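# Set the next block flush against the wall's end

## Task

Put the block that is waiting onto the wall so it sits tight against the end of the most recently laid block and lines up flush with it. The tongs are still resting on that most recent block.

## Robot and tools

Robots and cameras. Four identical i2rt Big YAM arms, arm1 to arm4, each with six joints, a five-fingered right hand and a wrist camera (arm1_cam_wrist to arm4_cam_wrist). Two fixed room cameras: cam_high and cam_low. Feet in the scene frame (metres): arm1 (-0.365, -0.729, 0.892), arm2 (0.344, -0.753, 0.873), arm3 (-0.347, 0.730, 0.906), arm4 (0.337, 0.726, 0.916). arm1 and arm2 face +y, arm3 and arm4 face -y. Reach is about 1.07 m from the joint1 axis. Loose objects may occasionally get nudged by outside pushes.

Frame. One shared scene frame: origin on the floor, +z up. The hand point sits 0.045 m in front of the palm; its local +z runs along straightened fingers, +y points out of the palm, +x crosses the palm away from the thumb. Straight fingers extend roughly 0.06-0.07 m past the point. A wrist bracket on the little-finger side sticks out up to 0.10 m and can collide with things.

move. Arguments are optional keys arm1, arm2, arm3, arm4 (one object per arm; an omitted arm keeps its previous command) plus cameras. Inside an arm's object:
- joints: a map from joint name to an absolute target. Arm joints in radians: joint1_rad -2.879..2.879 (base yaw, positive counter-clockwise seen from above), joint2_rad 0..3.141 (shoulder), joint3_rad 0..3.019 (elbow, positive opens), joint4_rad -1.692..1.57 (hand pitch, positive lifts fingers), joint5_rad -1.57..1.57 (hand sideways, positive to the arm's right), joint6_rad -2.094..2.094 (roll, positive clockwise from behind). Hand keys on a -1..1 scale, +1 open: hand_little, hand_ring, hand_middle, hand_index, hand_thumb_bend (-1 fully bent), hand_thumb_turn (-1 in front of the palm, facing the fingers). Settings: hand_force_limit -1..1 (closing stops at about 0 N at -1 up to 10 N at +1, 15 N for thumb motors) and hand_speed -0.96..1 (full speed from +0.48 up).
- target: seven numbers [x, y, z, qw, qx, qy, qz], an absolute pose of the hand point in the scene frame, metres plus a unit quaternion, in the same format as the printed "hand" line. The hand travels in a straight line toward it from its current hand_target. When target is present, joints may contain only the hand keys and the two settings.
- speed: top path speed in m/s, 0.002..0.5 (default 0.25); rotation is capped at twice that value in rad/s. Not allowed without target.
- min_time_s: 0.1..8 s, the shortest duration for this arm's joint motions.
All motions in one call begin at once; hand paths finish together, paced by the slowest. Path durations run 0.5 to 10 s; a call lasts at most 15 s. Expect the hand to lag, drift, overshoot speed near full extension and settle a centimetre or more from the goal. A move with no arm keys simply returns everything, images included. cameras: a list of names, ["all"], or []; if left out, images come back only for a move with no action.

wait: seconds 0..10, optional cameras. Nothing new is commanded. zoom_image: camera plus region [x0, y0, x1, y1] in pixels (origin top-left, no more than 504 wide and tall), only for a camera in the latest images. show_instructions: no arguments, displays the reference page. finished_scene: {"scene": n} with the current scene number; irreversible, and the placed block must stay in place once the robots let go.

Result lines. "move: arm1 done; arm2 time_out" summarises each moved arm. joint_status and hand_status give how each motion ended: done, off_target (resting away and possibly still pushing), time_out (the arm then holds nearby targets and keeps pushing; send current positions to relax it), not_followed (a safety check withheld the targets; "joint command not followed" or "pose unreachable"). on_its_own lists uncommanded motion; "held at" is a target, not a reading. Arms listed "as last shown" were not commanded. hand_stopped_by gives six words for little, ring, middle, index, thumb_bend, thumb_turn: moving, target, force, stalled or fault. The *_load_n values are fingertip forces in N, positive when pushed open; a lost grip shows as loads near 0. Joint torques and velocities follow joint order; torques include gravity and wrap at ±28 N m for joints 3 and 4. MOTOR HOT warns near 85 °C; at 100 °C the arm goes limp for 30-60 s (OVER-TEMPERATURE FAULT).

Gripping. A finger motor moves only when its target changes by 0.002 or more, stops on arrival or at hand_force_limit, then locks. To grip tighter, raise the limit and send a more-closed target; to loosen, send a more-open one. Close at hand_speed -0.94 or lower for gentle grips. With the thumb turned in front, the hand wraps objects about 0.035-0.065 m thick, handles down to 0.025 m.

Cautions. Never let two robots press on each other, including one hand closing on another's fingers; the safety check does not stop hand or camera contact. Arms keep pushing after contact, so avoid driving into the wall, block or table, and avoid long stretched or stalled poses that heat motors. Do not drop the block or swing it fast. If a move or wait is refused, the later move, wait and finished_scene calls in that reply are skipped.

Each tool is called by a JSON object that holds its "op" and its "data", one argument or row to a line.

Reference images:

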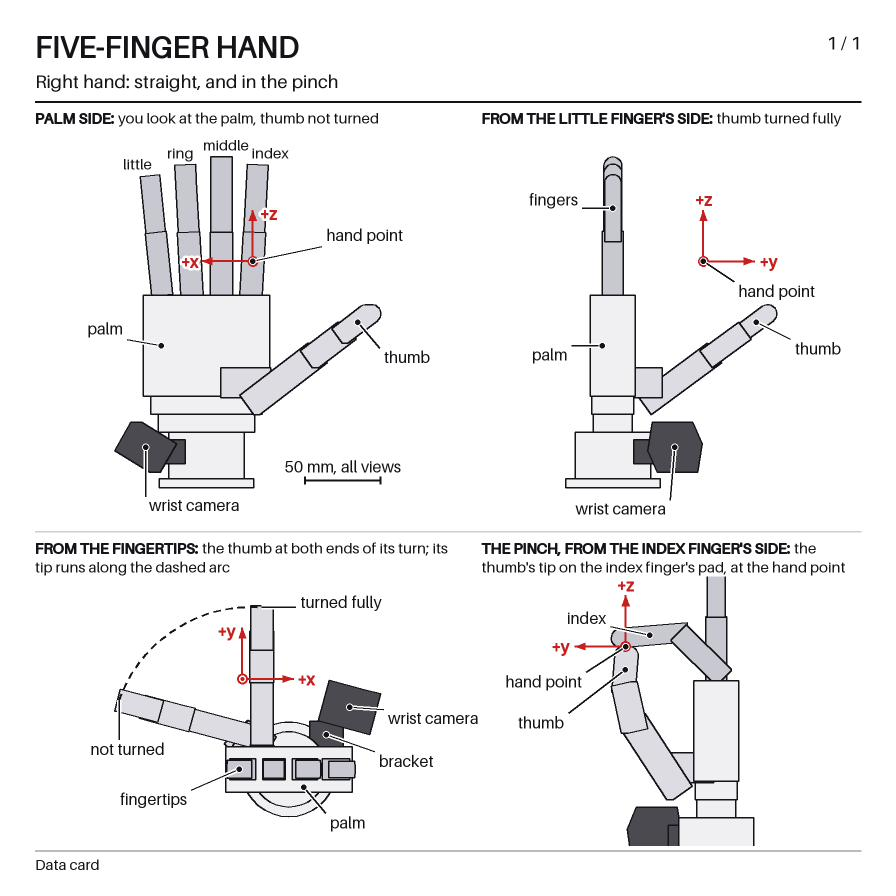

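## Session

{"op": "move", "data": {
  "cameras": ["all"]
}}

Scene clock: 0.00 s.
Joint torques (N m): no reading
Motor temperatures (°C): arm1=[29 24 25 26 18 26] | arm2=[30 20 24 25 26 23] | arm3=[25 32 20 22 28 24] | arm4=[33 28 29 20 20 22]
Heat: arm1: hottest joint1_rad 29 °C; arm2: hottest joint1_rad 30 °C; arm3: hottest joint2_rad 32 °C; arm4: hottest joint1_rad 33 °C.
Joint velocities: within noise
arm1.joint_positions: joint1_rad=+0.373 joint2_rad=+0.553 joint3_rad=+1.347 joint4_rad=-1.151 joint5_rad=+0.089 joint6_rad=-1.211 hand_little=+1.000 hand_ring=+1.000 hand_middle=+1.000 hand_index=+1.000 hand_thumb_turn=+1.000 hand_thumb_bend=+1.000 hand_force_limit=+0.000 hand_speed=-0.800
arm1.joint_status: not commanded
arm1.hand_stopped_by: target,target,target,target,target,target
arm1.little_load_n: 0.0
arm1.ring_load_n: 0.0
arm1.middle_load_n: 0.0
arm1.index_load_n: 0.0
arm1.thumb_bend_load_n: 0.0
arm1.thumb_turn_load_n: 0.0
arm1.hand: x=-0.3913 y=-0.4898 z=+1.4130 quat_wxyz=(-0.506, +0.594, +0.567, +0.264) (m; scene frame)
arm1.hand_target: x=-0.3904 y=-0.4920 z=+1.4228 quat_wxyz=(-0.515, +0.589, +0.562, +0.267) (m; scene frame)
arm1.hand_status: not commanded
arm2.joint_positions: joint1_rad=+0.315 joint2_rad=+0.641 joint3_rad=+1.347 joint4_rad=-1.345 joint5_rad=-0.283 joint6_rad=-1.166 hand_little=+1.000 hand_ring=+1.000 hand_middle=+1.000 hand_index=+1.000 hand_thumb_turn=+1.000 hand_thumb_bend=+1.000 hand_force_limit=+0.000 hand_speed=-0.800
arm2.joint_status: not commanded
arm2.hand_stopped_by: target,target,target,target,target,target
arm2.little_load_n: 0.0
arm2.ring_load_n: 0.0
arm2.middle_load_n: 0.0
arm2.index_load_n: 0.0
arm2.thumb_bend_load_n: 0.0
arm2.thumb_turn_load_n: 0.0
arm2.hand: x=+0.2633 y=-0.5289 z=+1.3278 quat_wxyz=(-0.458, +0.613, +0.640, +0.068) (m; scene frame)
arm2.hand_target: x=+0.2634 y=-0.5288 z=+1.3403 quat_wxyz=(-0.469, +0.607, +0.637, +0.074) (m; scene frame)
arm2.hand_status: not commanded
arm3.joint_positions: joint1_rad=-0.260 joint2_rad=+0.544 joint3_rad=+1.317 joint4_rad=-1.199 joint5_rad=-0.056 joint6_rad=-1.193 hand_little=+1.000 hand_ring=+1.000 hand_middle=+1.000 hand_index=+1.000 hand_thumb_turn=+1.000 hand_thumb_bend=+1.000 hand_force_limit=+0.000 hand_speed=-0.800
arm3.joint_status: not commanded
arm3.hand_stopped_by: target,target,target,target,target,target
arm3.little_load_n: 0.0
arm3.ring_load_n: 0.0
arm3.middle_load_n: 0.0
arm3.index_load_n: 0.0
arm3.thumb_bend_load_n: 0.0
arm3.thumb_turn_load_n: 0.0
arm3.hand: x=-0.4533 y=+0.5131 z=+1.3960 quat_wxyz=(+0.346, +0.375, -0.757, +0.409) (m; scene frame)
arm3.hand_target: x=-0.4529 y=+0.5145 z=+1.4081 quat_wxyz=(+0.354, +0.372, -0.750, +0.417) (m; scene frame)
arm3.hand_status: not commanded
arm4.joint_positions: joint1_rad=+0.345 joint2_rad=+0.545 joint3_rad=+1.325 joint4_rad=-1.202 joint5_rad=+0.148 joint6_rad=-0.998 hand_little=+1.000 hand_ring=+1.000 hand_middle=+1.000 hand_index=+1.000 hand_thumb_turn=+1.000 hand_thumb_bend=+1.000 hand_force_limit=+0.000 hand_speed=-0.800
arm4.joint_status: not commanded
arm4.hand_stopped_by: target,target,target,target,target,target
arm4.little_load_n: 0.0
arm4.ring_load_n: 0.0
arm4.middle_load_n: 0.0
arm4.index_load_n: 0.0
arm4.thumb_bend_load_n: 0.0
arm4.thumb_turn_load_n: 0.0
arm4.hand: x=+0.3510 y=+0.5000 z=+1.4104 quat_wxyz=(+0.230, +0.490, -0.679, +0.497) (m; scene frame)
arm4.hand_target: x=+0.3503 y=+0.5016 z=+1.4227 quat_wxyz=(+0.233, +0.484, -0.673, +0.508) (m; scene frame)
arm4.hand_status: not commanded
pictures: arm1_cam_wrist, arm2_cam_wrist, arm3_cam_wrist, arm4_cam_wrist, cam_high, cam_low
Images, in order (width x height): arm1_cam_wrist 896x504, arm2_cam_wrist 896x504, arm3_cam_wrist 896x504, arm4_cam_wrist 896x504, cam_high 896x504, cam_low 896x504.

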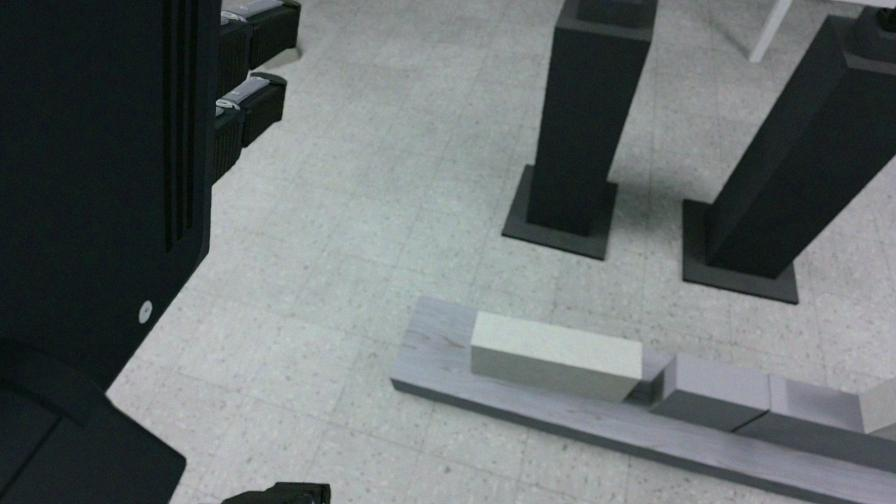

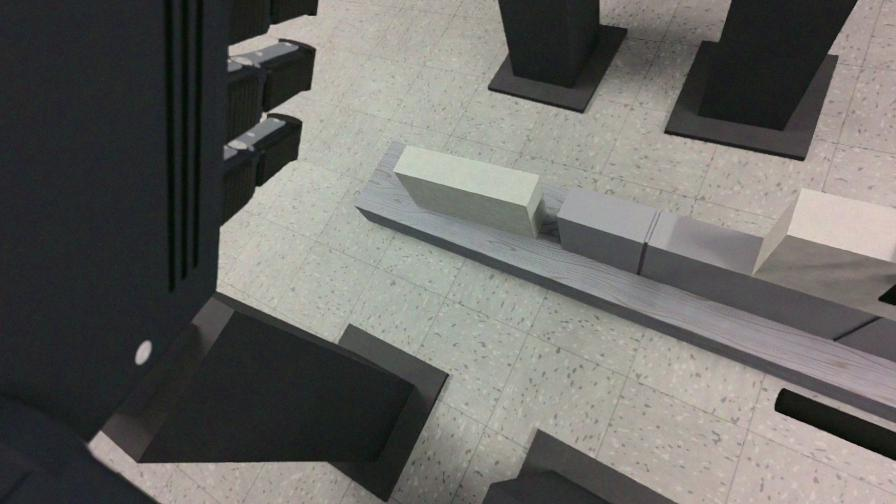

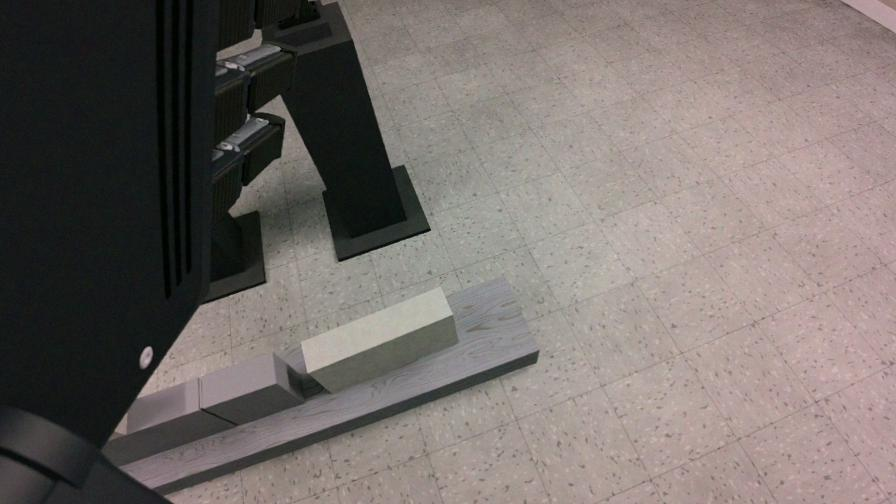

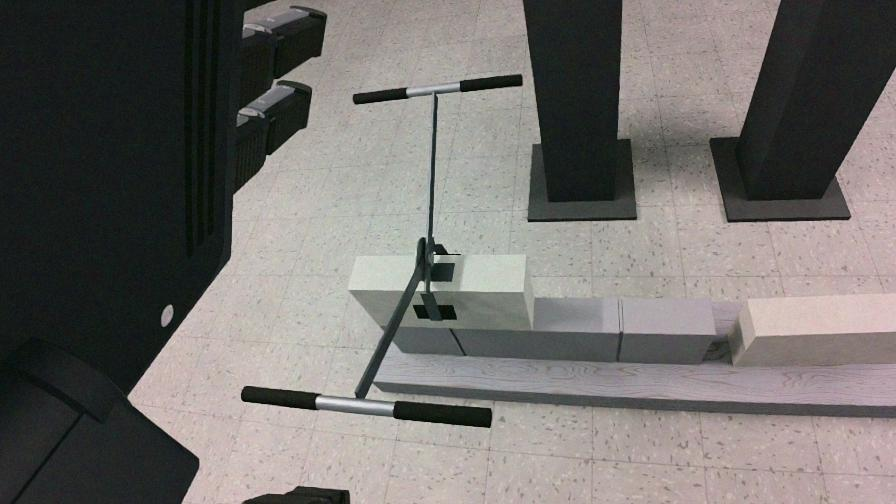

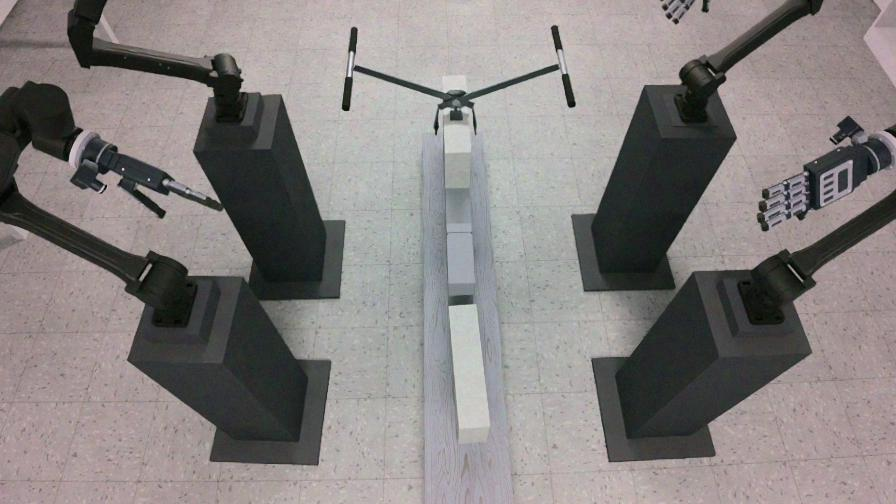

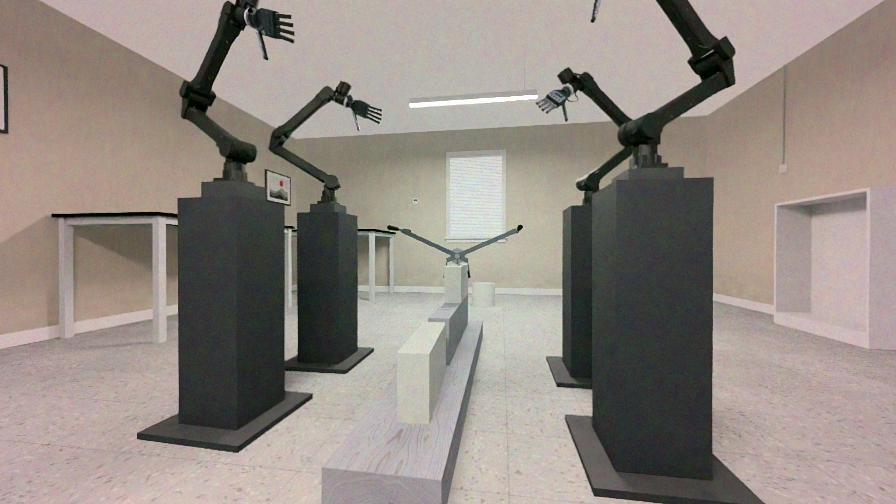

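{"op": "zoom_image", "data": {
  "camera": "cam_high",
  "region": [320, 0, 600, 200]
}}

{"op": "zoom_image", "data": {
  "camera": "cam_high",
  "region": [340, 180, 600, 504]
}}

{"op": "zoom_image", "data": {
  "camera": "cam_low",
  "region": [320, 200, 560, 504]
}}

{"op": "zoom_image", "data": {
  "camera": "arm4_cam_wrist",
  "region": [220, 60, 724, 440]
}}

{"op": "zoom_image", "data": {
  "camera": "arm2_cam_wrist",
  "region": [392, 100, 896, 504]
}}

Scaled by 1.800.

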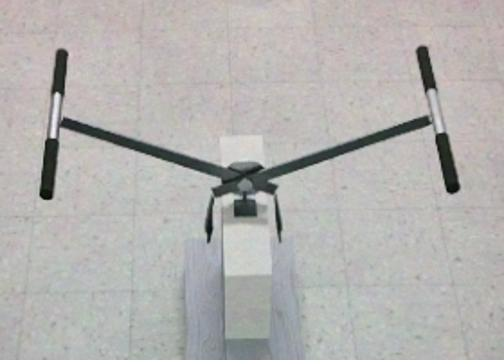

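Scaled by 1.556.

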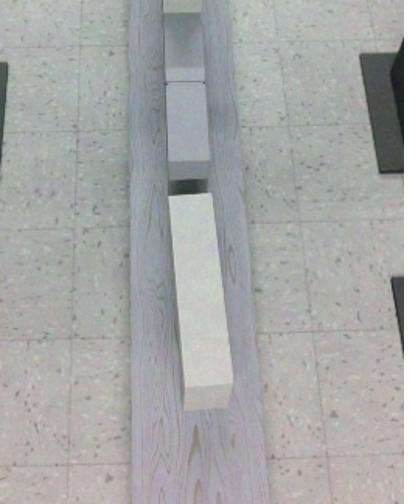

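Scaled by 1.658.

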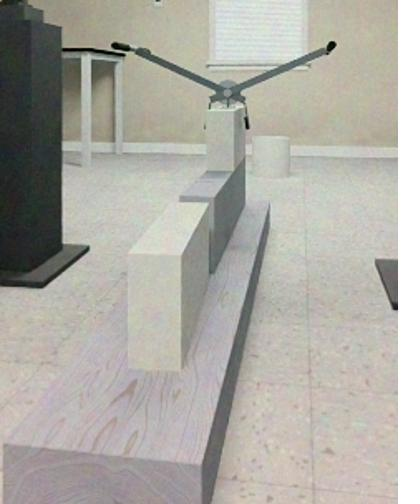

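Scaled by 1.000.

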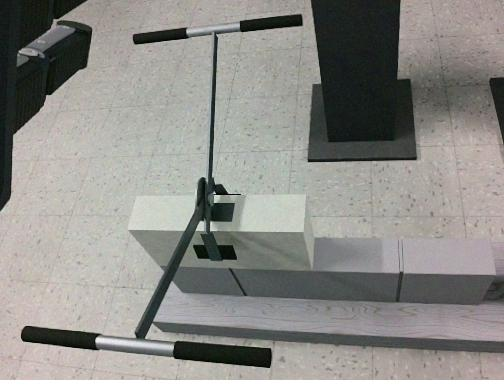

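Scaled by 1.000.

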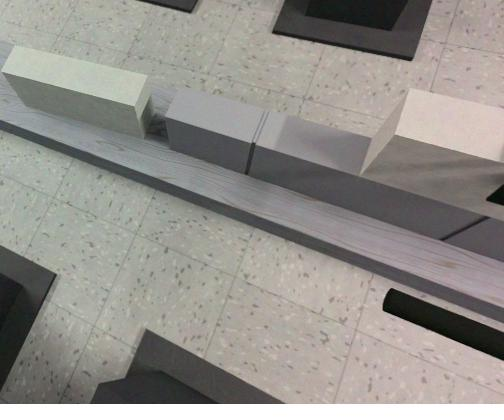

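{"op": "move", "data": {
  "arm4": {"target": [0.60, 0.40, 1.25, 0.230, 0.490, -0.679, 0.497]},
  "arm2": {"target": [0.55, -0.50, 1.25, -0.458, 0.613, 0.640, 0.068]},
  "cameras": ["arm2_cam_wrist", "arm4_cam_wrist", "cam_high", "cam_low"]
}}

Scene clock: 175.33 s.
Joint torques (N m): arm1=[-1.32 4.25 9.73 2.62 0.03 -0.04] | arm2=[-0.91 -5.6 9.99 1.28 -0.67 -0.07] | arm3=[-1.55 2.26 8.76 2.33 0 -0.18] | arm4=[1.2 -5.42 8.64 2.24 0.49 0.15]
Motor temperatures (°C): arm1=[26 24 30 25 18 22] | arm2=[28 19 29 23 24 21] | arm3=[24 29 24 22 24 22] | arm4=[31 27 35 20 19 20]
Heat: arm1: hottest joint3_rad 30 °C; arm2: hottest joint3_rad 29 °C; arm3: hottest joint2_rad 29 °C; arm4: hottest joint3_rad 35 °C.
move: arm2 off_target; arm4 done
Joint velocities: within noise
arm1, arm3: as last shown
arm2.joint_positions: joint1_rad=-0.948 joint2_rad=+0.975 joint3_rad=+1.329 joint4_rad=-1.619 joint5_rad=-0.802 joint6_rad=-2.088 hand_little=+1.000 hand_ring=+1.000 hand_middle=+1.000 hand_index=+1.000 hand_thumb_turn=+1.000 hand_thumb_bend=+1.000 hand_force_limit=+0.000 hand_speed=-0.800
arm2.joint_status: not commanded
arm2.hand_stopped_by: target,target,target,target,target,target
arm2.little_load_n: 0.0
arm2.ring_load_n: 0.0
arm2.middle_load_n: 0.0
arm2.index_load_n: 0.0
arm2.thumb_bend_load_n: 0.0
arm2.thumb_turn_load_n: 0.0
arm2.hand: x=+0.5413 y=-0.5007 z=+1.2411 quat_wxyz=(-0.393, +0.737, +0.538, +0.118) (m; scene frame)
arm2.hand_target: x=+0.5492 y=-0.4993 z=+1.2500 quat_wxyz=(-0.393, +0.732, +0.541, +0.136) (m; scene frame)
arm2.hand_status: off_target (0.013 m and 20.7 deg from the pose sent, 0.298 m and 0.1 deg at the start; pose on its path clipped on 18 of 63 steps; a joint's target at an end of its range on 37 of 63 steps)
arm4.joint_positions: joint1_rad=+1.009 joint2_rad=+0.997 joint3_rad=+1.045 joint4_rad=-0.641 joint5_rad=+0.739 joint6_rad=-0.662 hand_little=+1.000 hand_ring=+1.000 hand_middle=+1.000 hand_index=+1.000 hand_thumb_turn=+1.000 hand_thumb_bend=+1.000 hand_force_limit=+0.000 hand_speed=-0.800
arm4.joint_status: not commanded
arm4.hand_stopped_by: target,target,target,target,target,target
arm4.little_load_n: 0.0
arm4.ring_load_n: 0.0
arm4.middle_load_n: 0.0
arm4.index_load_n: 0.0
arm4.thumb_bend_load_n: 0.0
arm4.thumb_turn_load_n: 0.0
arm4.hand: x=+0.5937 y=+0.4007 z=+1.2506 quat_wxyz=(+0.236, +0.497, -0.676, +0.490) (m; scene frame)
arm4.hand_target: x=+0.6000 y=+0.4001 z=+1.2502 quat_wxyz=(+0.230, +0.490, -0.679, +0.497) (m; scene frame)
arm4.hand_status: done (0.006 m and 1.4 deg from the pose sent, 0.313 m and 0.0 deg at the start)
pictures: arm2_cam_wrist, arm4_cam_wrist, cam_high, cam_low
Images, in order (width x height): arm2_cam_wrist 896x504, arm4_cam_wrist 896x504, cam_high 896x504, cam_low 896x504.

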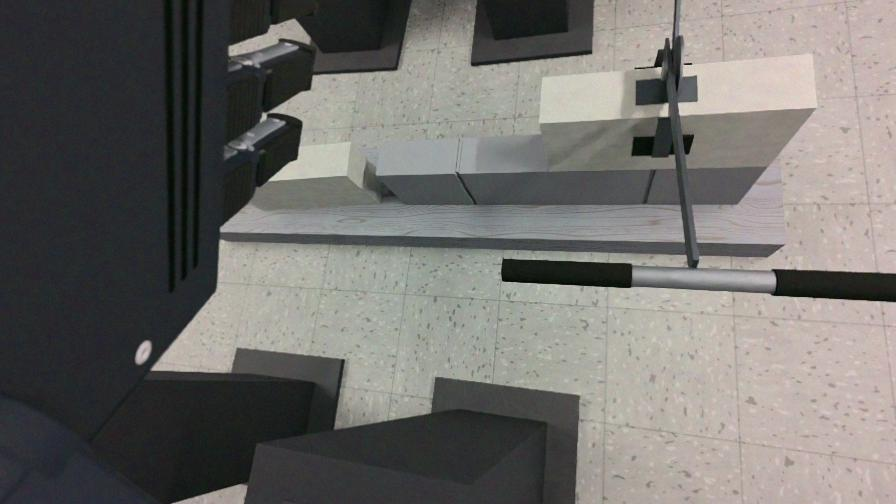

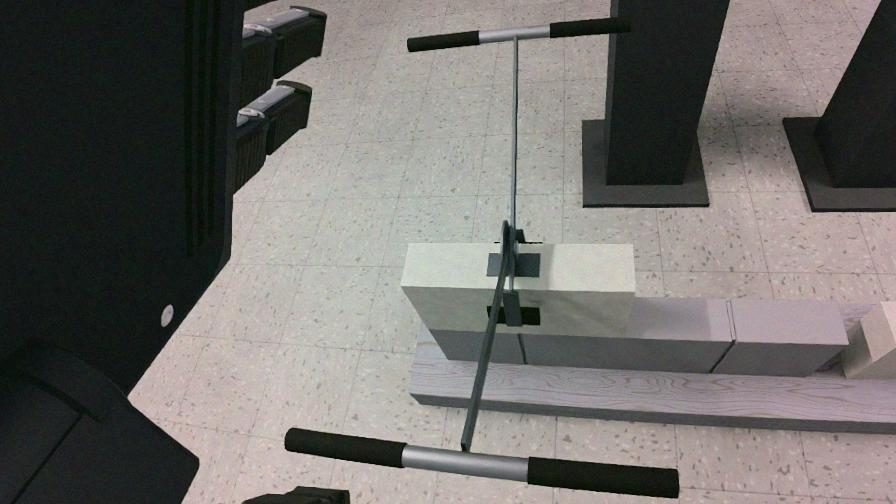

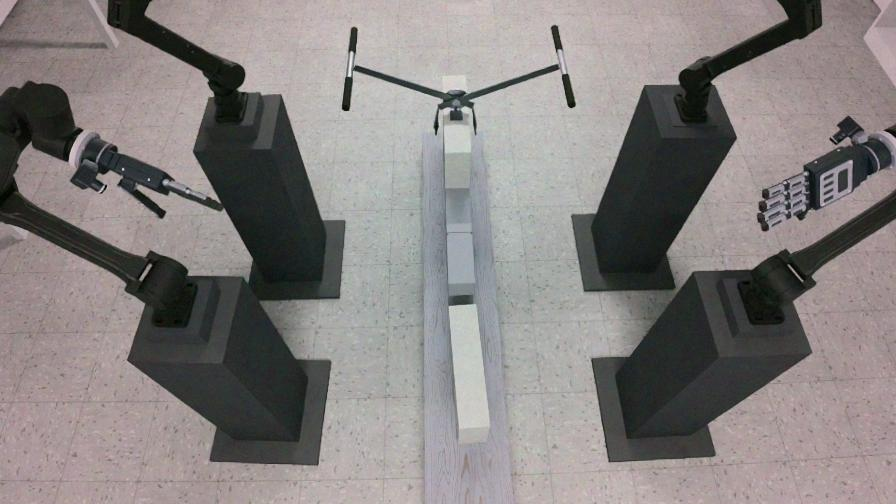

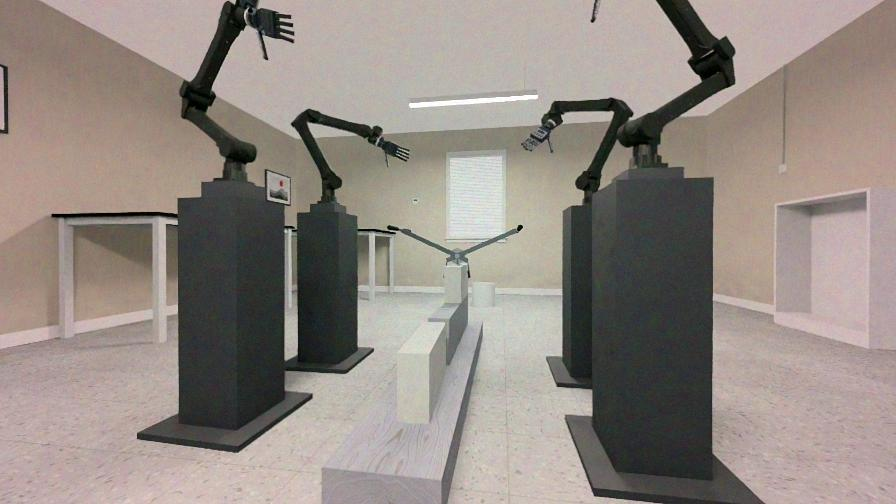

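{"op": "move", "data": {
  "arm4": {"target": [0.62, 0.37, 1.02, 0, 0, 0.7071, -0.7071]},
  "arm2": {"target": [0.70, -0.42, 1.02, 0.7071, -0.7071, 0, 0]},
  "cameras": ["arm2_cam_wrist", "arm4_cam_wrist", "cam_high", "cam_low"]
}}

Scene clock: 273.13 s.
Joint torques (N m): arm1=[-1.2 3.6 9.7 2.56 0.04 -0.07] | arm2=[-0.85 -11.87 5.55 1.92 0.14 0.12] | arm3=[-1.55 2.26 8.76 2.35 -0.01 -0.18] | arm4=[1.26 -6.83 3.62 2.07 0.21 0]
Motor temperatures (°C): arm1=[26 24 30 25 18 22] | arm2=[27 19 28 22 24 20] | arm3=[24 28 24 22 23 22] | arm4=[30 26 35 20 19 20]
Heat: arm1: hottest joint3_rad 30 °C; arm2: hottest joint3_rad 28 °C; arm3: hottest joint2_rad 28 °C; arm4: hottest joint3_rad 35 °C.
move: arm2 done; arm4 done
Joint velocities: within noise
arm1, arm3: as last shown
arm2.joint_positions: joint1_rad=-1.205 joint2_rad=+1.579 joint3_rad=+0.701 joint4_rad=+0.887 joint5_rad=-1.228 joint6_rad=-0.010 hand_little=+1.000 hand_ring=+1.000 hand_middle=+1.000 hand_index=+1.000 hand_thumb_turn=+1.000 hand_thumb_bend=+1.000 hand_force_limit=+0.000 hand_speed=-0.800
arm2.joint_status: not commanded
arm2.hand_stopped_by: target,target,target,target,target,target
arm2.little_load_n: 0.0
arm2.ring_load_n: 0.0
arm2.middle_load_n: 0.0
arm2.index_load_n: 0.0
arm2.thumb_bend_load_n: 0.0
arm2.thumb_turn_load_n: 0.0
arm2.hand: x=+0.6972 y=-0.4146 z=+1.0250 quat_wxyz=(-0.707, +0.707, +0.010, -0.002) (m; scene frame)
arm2.hand_target: x=+0.6999 y=-0.4200 z=+1.0201 quat_wxyz=(-0.707, +0.707, +0.000, +0.000) (m; scene frame)
arm2.hand_status: done (0.008 m and 1.2 deg from the pose sent, 0.284 m and 74.0 deg at the start)
arm4.joint_positions: joint1_rad=+0.995 joint2_rad=+1.504 joint3_rad=+0.378 joint4_rad=+1.128 joint5_rad=+0.999 joint6_rad=+0.007 hand_little=+1.000 hand_ring=+1.000 hand_middle=+1.000 hand_index=+1.000 hand_thumb_turn=+1.000 hand_thumb_bend=+1.000 hand_force_limit=+0.000 hand_speed=-0.800
arm4.joint_status: not commanded
arm4.hand_stopped_by: target,target,target,target,target,target
arm4.little_load_n: 0.0
arm4.ring_load_n: 0.0
arm4.middle_load_n: 0.0
arm4.index_load_n: 0.0
arm4.thumb_bend_load_n: 0.0
arm4.thumb_turn_load_n: 0.0
arm4.hand: x=+0.6232 y=+0.3679 z=+1.0275 quat_wxyz=(-0.006, -0.004, -0.706, +0.709) (m; scene frame)
arm4.hand_target: x=+0.6199 y=+0.3700 z=+1.0203 quat_wxyz=(+0.000, +0.000, -0.707, +0.707) (m; scene frame)
arm4.hand_status: done (0.008 m and 0.9 deg from the pose sent, 0.234 m and 68.9 deg at the start)
pictures: arm2_cam_wrist, arm4_cam_wrist, cam_high, cam_low
Images, in order (width x height): arm2_cam_wrist 896x504, arm4_cam_wrist 896x504, cam_high 896x504, cam_low 896x504.

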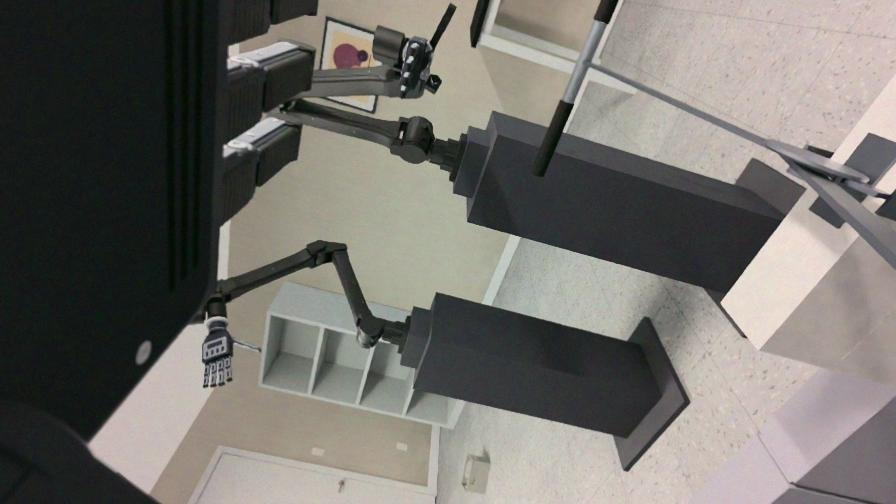

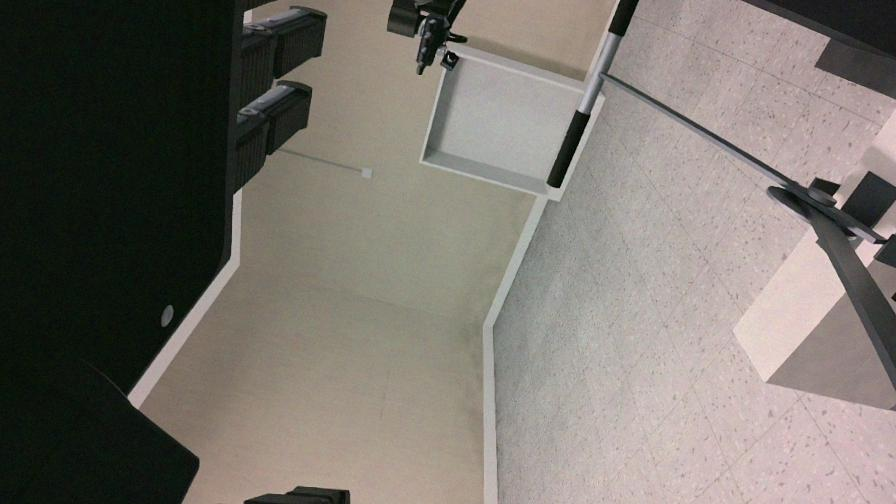

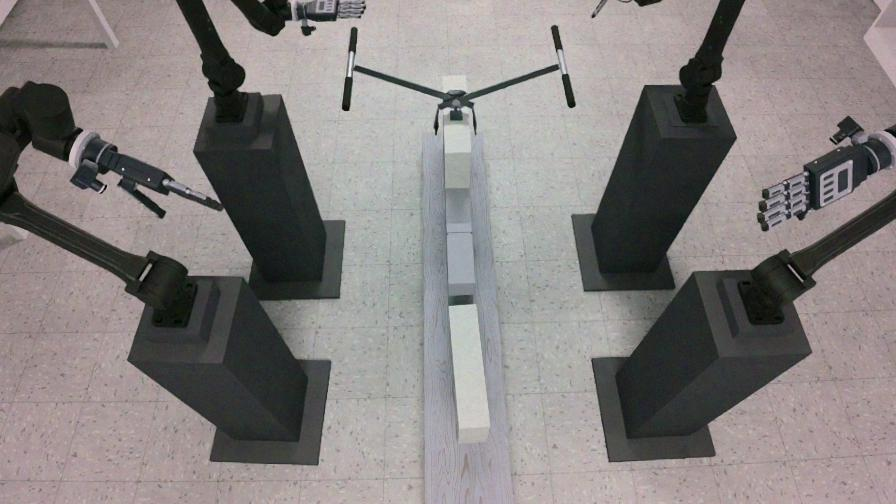

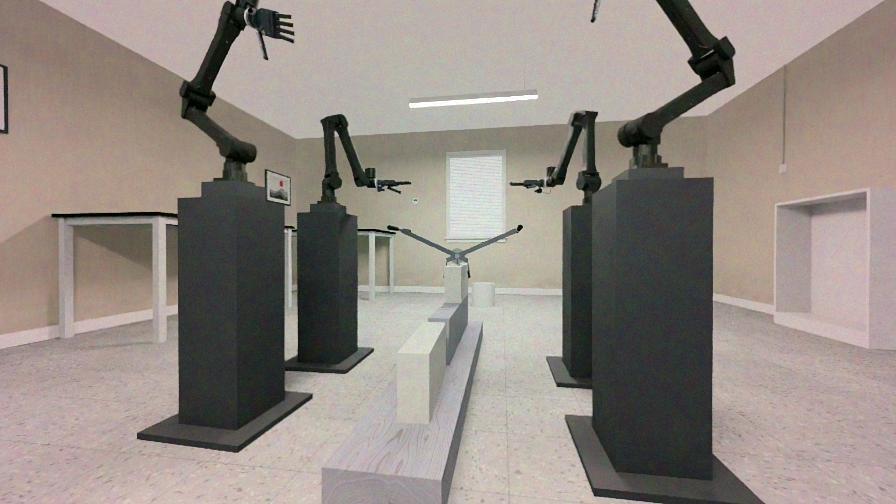

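{"op": "move", "data": {
  "arm4": {"target": [0.64, 0.34, 0.88, 0, 0, 0.7071, -0.7071]},
  "arm2": {"target": [0.69, -0.41, 0.88, 0.7071, -0.7071, 0, 0]},
  "cameras": ["arm2_cam_wrist", "arm4_cam_wrist", "cam_high", "cam_low"]
}}

Scene clock: 293.53 s.
Joint torques (N m): arm1=[-1.03 4.01 9.77 2.55 0.03 -0.05] | arm2=[1.03 -13.63 3.99 1.98 0.12 0.13] | arm3=[-1.55 2.26 8.77 2.35 -0.01 -0.18] | arm4=[0.38 -11.16 1.81 2.13 0.03 0.04]
Motor temperatures (°C): arm1=[25 24 30 25 18 21] | arm2=[27 20 27 22 23 20] | arm3=[24 28 25 22 23 22] | arm4=[30 26 33 20 19 20]
Heat: arm1: hottest joint3_rad 30 °C; arm2: hottest joint1_rad 27 °C; arm3: hottest joint2_rad 28 °C; arm4: hottest joint3_rad 33 °C.
move: arm2 done; arm4 off_target
Joint velocities: within noise
arm1, arm3: as last shown
arm2.joint_positions: joint1_rad=-1.199 joint2_rad=+2.009 joint3_rad=+0.652 joint4_rad=+1.342 joint5_rad=-1.197 joint6_rad=-0.010 hand_little=+1.000 hand_ring=+1.000 hand_middle=+1.000 hand_index=+1.000 hand_thumb_turn=+1.000 hand_thumb_bend=+1.000 hand_force_limit=+0.000 hand_speed=-0.800
arm2.joint_status: not commanded
arm2.hand_stopped_by: target,target,target,target,target,target
arm2.little_load_n: 0.0
arm2.ring_load_n: 0.0
arm2.middle_load_n: 0.0
arm2.index_load_n: 0.0
arm2.thumb_bend_load_n: 0.0
arm2.thumb_turn_load_n: -0.5
arm2.hand: x=+0.6881 y=-0.4166 z=+0.8788 quat_wxyz=(-0.704, +0.710, -0.007, -0.001) (m; scene frame)
arm2.hand_target: x=+0.6899 y=-0.4101 z=+0.8800 quat_wxyz=(-0.707, +0.707, +0.000, +0.000) (m; scene frame)
arm2.hand_status: done (0.007 m and 0.9 deg from the pose sent, 0.145 m and 1.2 deg at the start)
arm4.joint_positions: joint1_rad=+0.963 joint2_rad=+2.116 joint3_rad=+0.495 joint4_rad=+1.539 joint5_rad=+0.966 joint6_rad=+0.045 hand_little=+1.000 hand_ring=+1.000 hand_middle=+1.000 hand_index=+1.000 hand_thumb_turn=+1.000 hand_thumb_bend=+1.000 hand_force_limit=+0.000 hand_speed=-0.800
arm4.joint_status: not commanded
arm4.hand_stopped_by: target,target,target,target,target,target
arm4.little_load_n: 0.0
arm4.ring_load_n: 0.0
arm4.middle_load_n: 0.0
arm4.index_load_n: 0.0
arm4.thumb_bend_load_n: 0.0
arm4.thumb_turn_load_n: 0.0
arm4.hand: x=+0.6399 y=+0.3466 z=+0.8807 quat_wxyz=(+0.005, +0.007, -0.722, +0.692) (m; scene frame)
arm4.hand_target: x=+0.6402 y=+0.3400 z=+0.8804 quat_wxyz=(+0.003, -0.001, -0.719, +0.695) (m; scene frame)
arm4.hand_status: off_target (0.007 m and 2.7 deg from the pose sent, 0.151 m and 0.8 deg at the start; a joint's target at an end of its range on 33 of 54 steps)
pictures: arm2_cam_wrist, arm4_cam_wrist, cam_high, cam_low
Images, in order (width x height): arm2_cam_wrist 896x504, arm4_cam_wrist 896x504, cam_high 896x504, cam_low 896x504.

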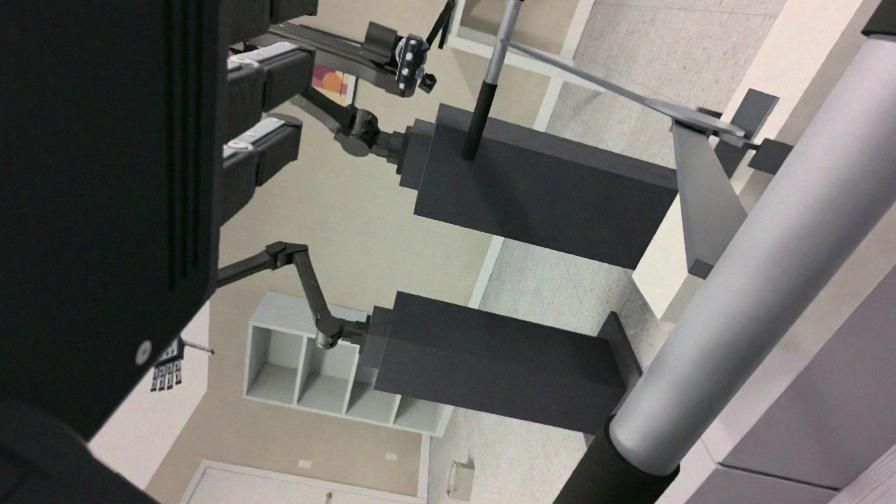

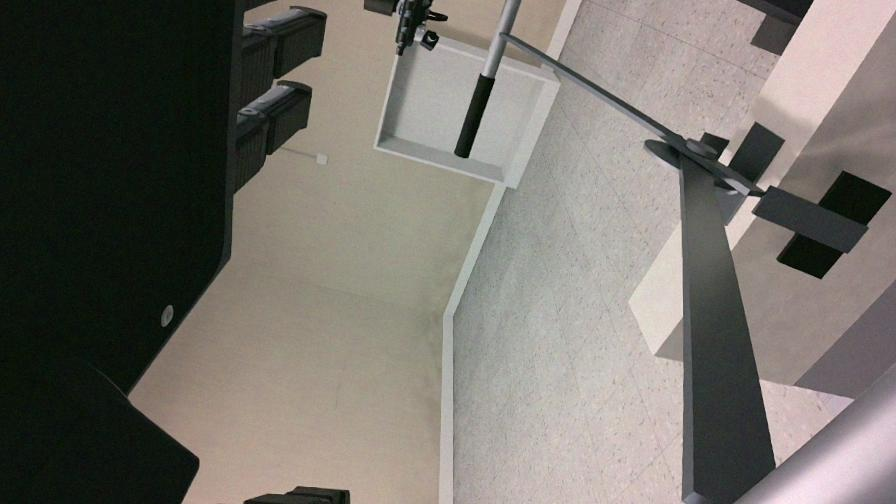

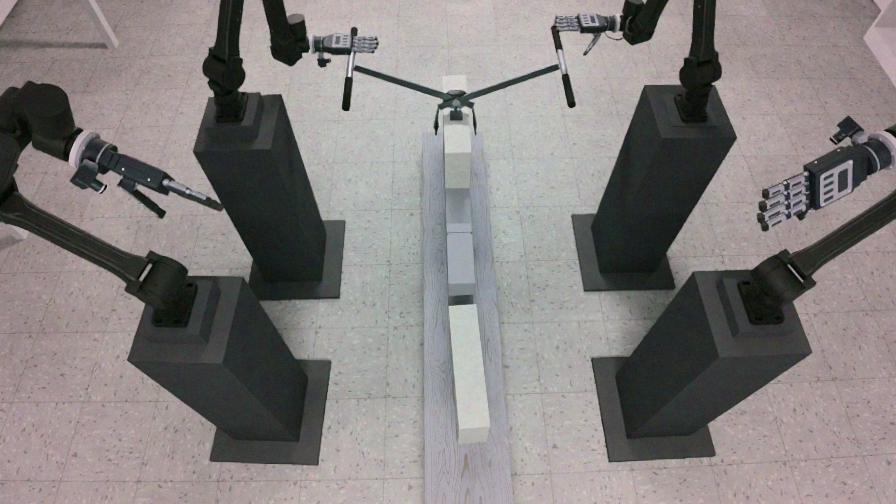

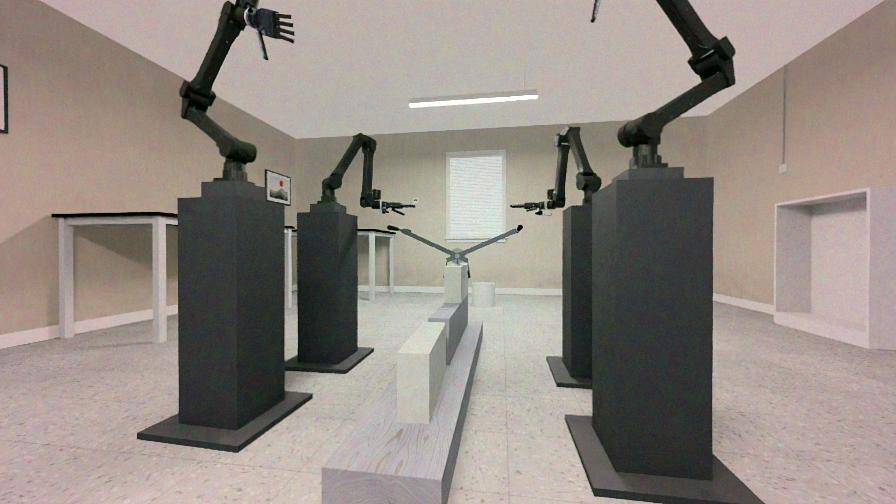

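{"op": "move", "data": {
  "arm4": {"target": [0.634, 0.31, 0.86, 0, 0, 0.9239, -0.3827]},
  "arm2": {"target": [0.692, -0.36, 0.86, 0.3827, -0.9239, 0, 0]},
  "cameras": ["arm2_cam_wrist", "arm4_cam_wrist", "cam_high", "cam_low"]
}}

Scene clock: 326.23 s.
Joint torques (N m): arm1=[-0.97 4.37 9.63 2.63 0.02 -0.04] | arm2=[0.91 -15.03 10.97 0.7 -0.27 -0.07] | arm3=[-1.55 2.2 8.76 2.35 0 -0.18] | arm4=[-0.03 -14.04 7.97 0.8 0.25 0.21]
Motor temperatures (°C): arm1=[25 24 30 24 18 21] | arm2=[27 20 26 22 23 20] | arm3=[24 28 25 22 22 22] | arm4=[30 27 31 19 19 20]
Heat: arm1: hottest joint3_rad 30 °C; arm2: hottest joint1_rad 27 °C; arm3: hottest joint2_rad 28 °C; arm4: hottest joint3_rad 31 °C.
move: arm2 off_target; arm4 off_target
Joint velocities: within noise
arm1, arm3: as last shown
arm2.joint_positions: joint1_rad=-0.905 joint2_rad=+1.747 joint3_rad=+0.966 joint4_rad=-0.260 joint5_rad=-0.590 joint6_rad=-0.719 hand_little=+1.000 hand_ring=+1.000 hand_middle=+1.000 hand_index=+1.000 hand_thumb_turn=+1.000 hand_thumb_bend=+1.000 hand_force_limit=+0.000 hand_speed=-0.800
arm2.joint_status: not commanded
arm2.hand_stopped_by: target,target,target,target,target,target
arm2.little_load_n: 0.0
arm2.ring_load_n: 0.0
arm2.middle_load_n: 0.0
arm2.index_load_n: 0.0
arm2.thumb_bend_load_n: 0.0
arm2.thumb_turn_load_n: 0.0
arm2.hand: x=+0.6767 y=-0.3765 z=+0.8485 quat_wxyz=(-0.374, +0.927, -0.014, -0.013) (m; scene frame)
arm2.hand_target: x=+0.6914 y=-0.3606 z=+0.8605 quat_wxyz=(-0.383, +0.924, +0.000, +0.000) (m; scene frame)
arm2.hand_status: off_target (0.025 m and 2.4 deg from the pose sent, 0.060 m and 44.5 deg at the start)
arm4.joint_positions: joint1_rad=+0.696 joint2_rad=+1.748 joint3_rad=+0.737 joint4_rad=+0.046 joint5_rad=+0.474 joint6_rad=+0.512 hand_little=+1.000 hand_ring=+1.000 hand_middle=+1.000 hand_index=+1.000 hand_thumb_turn=+1.000 hand_thumb_bend=+1.000 hand_force_limit=+0.000 hand_speed=-0.800
arm4.joint_status: not commanded
arm4.hand_stopped_by: target,target,target,target,target,target
arm4.little_load_n: 0.0
arm4.ring_load_n: 0.0
arm4.middle_load_n: 0.0
arm4.index_load_n: 0.0
arm4.thumb_bend_load_n: 0.0
arm4.thumb_turn_load_n: 0.0
arm4.hand: x=+0.6200 y=+0.3316 z=+0.8412 quat_wxyz=(+0.016, +0.017, -0.930, +0.367) (m; scene frame)
arm4.hand_target: x=+0.6333 y=+0.3108 z=+0.8607 quat_wxyz=(+0.000, +0.000, -0.924, +0.383) (m; scene frame)
arm4.hand_status: off_target (0.032 m and 3.3 deg from the pose sent, 0.042 m and 42.5 deg at the start)
pictures: arm2_cam_wrist, arm4_cam_wrist, cam_high, cam_low
Images, in order (width x height): arm2_cam_wrist 896x504, arm4_cam_wrist 896x504, cam_high 896x504, cam_low 896x504.

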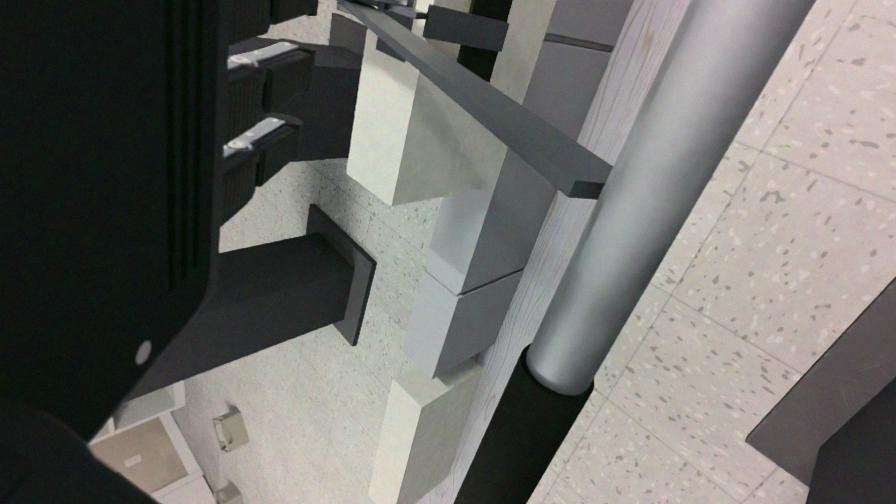

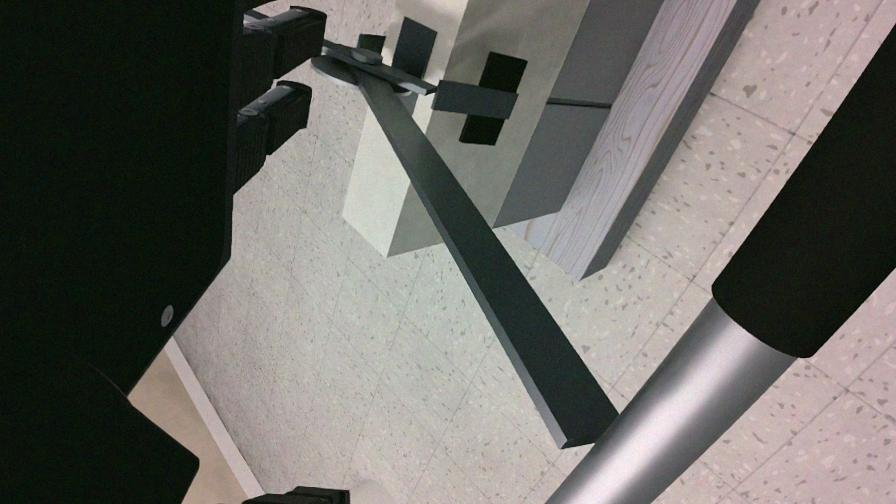

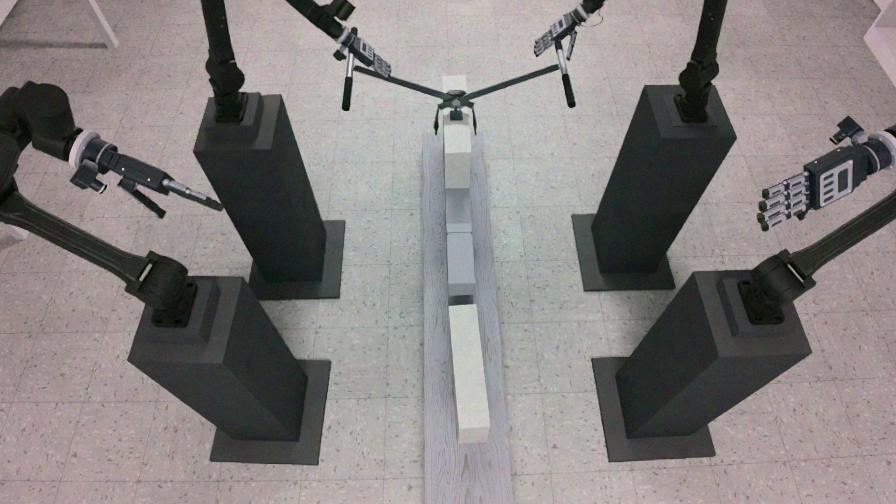

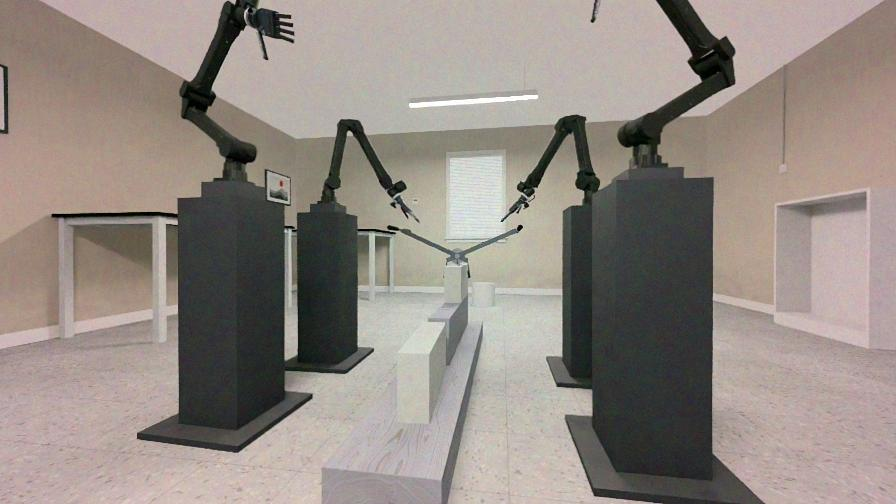

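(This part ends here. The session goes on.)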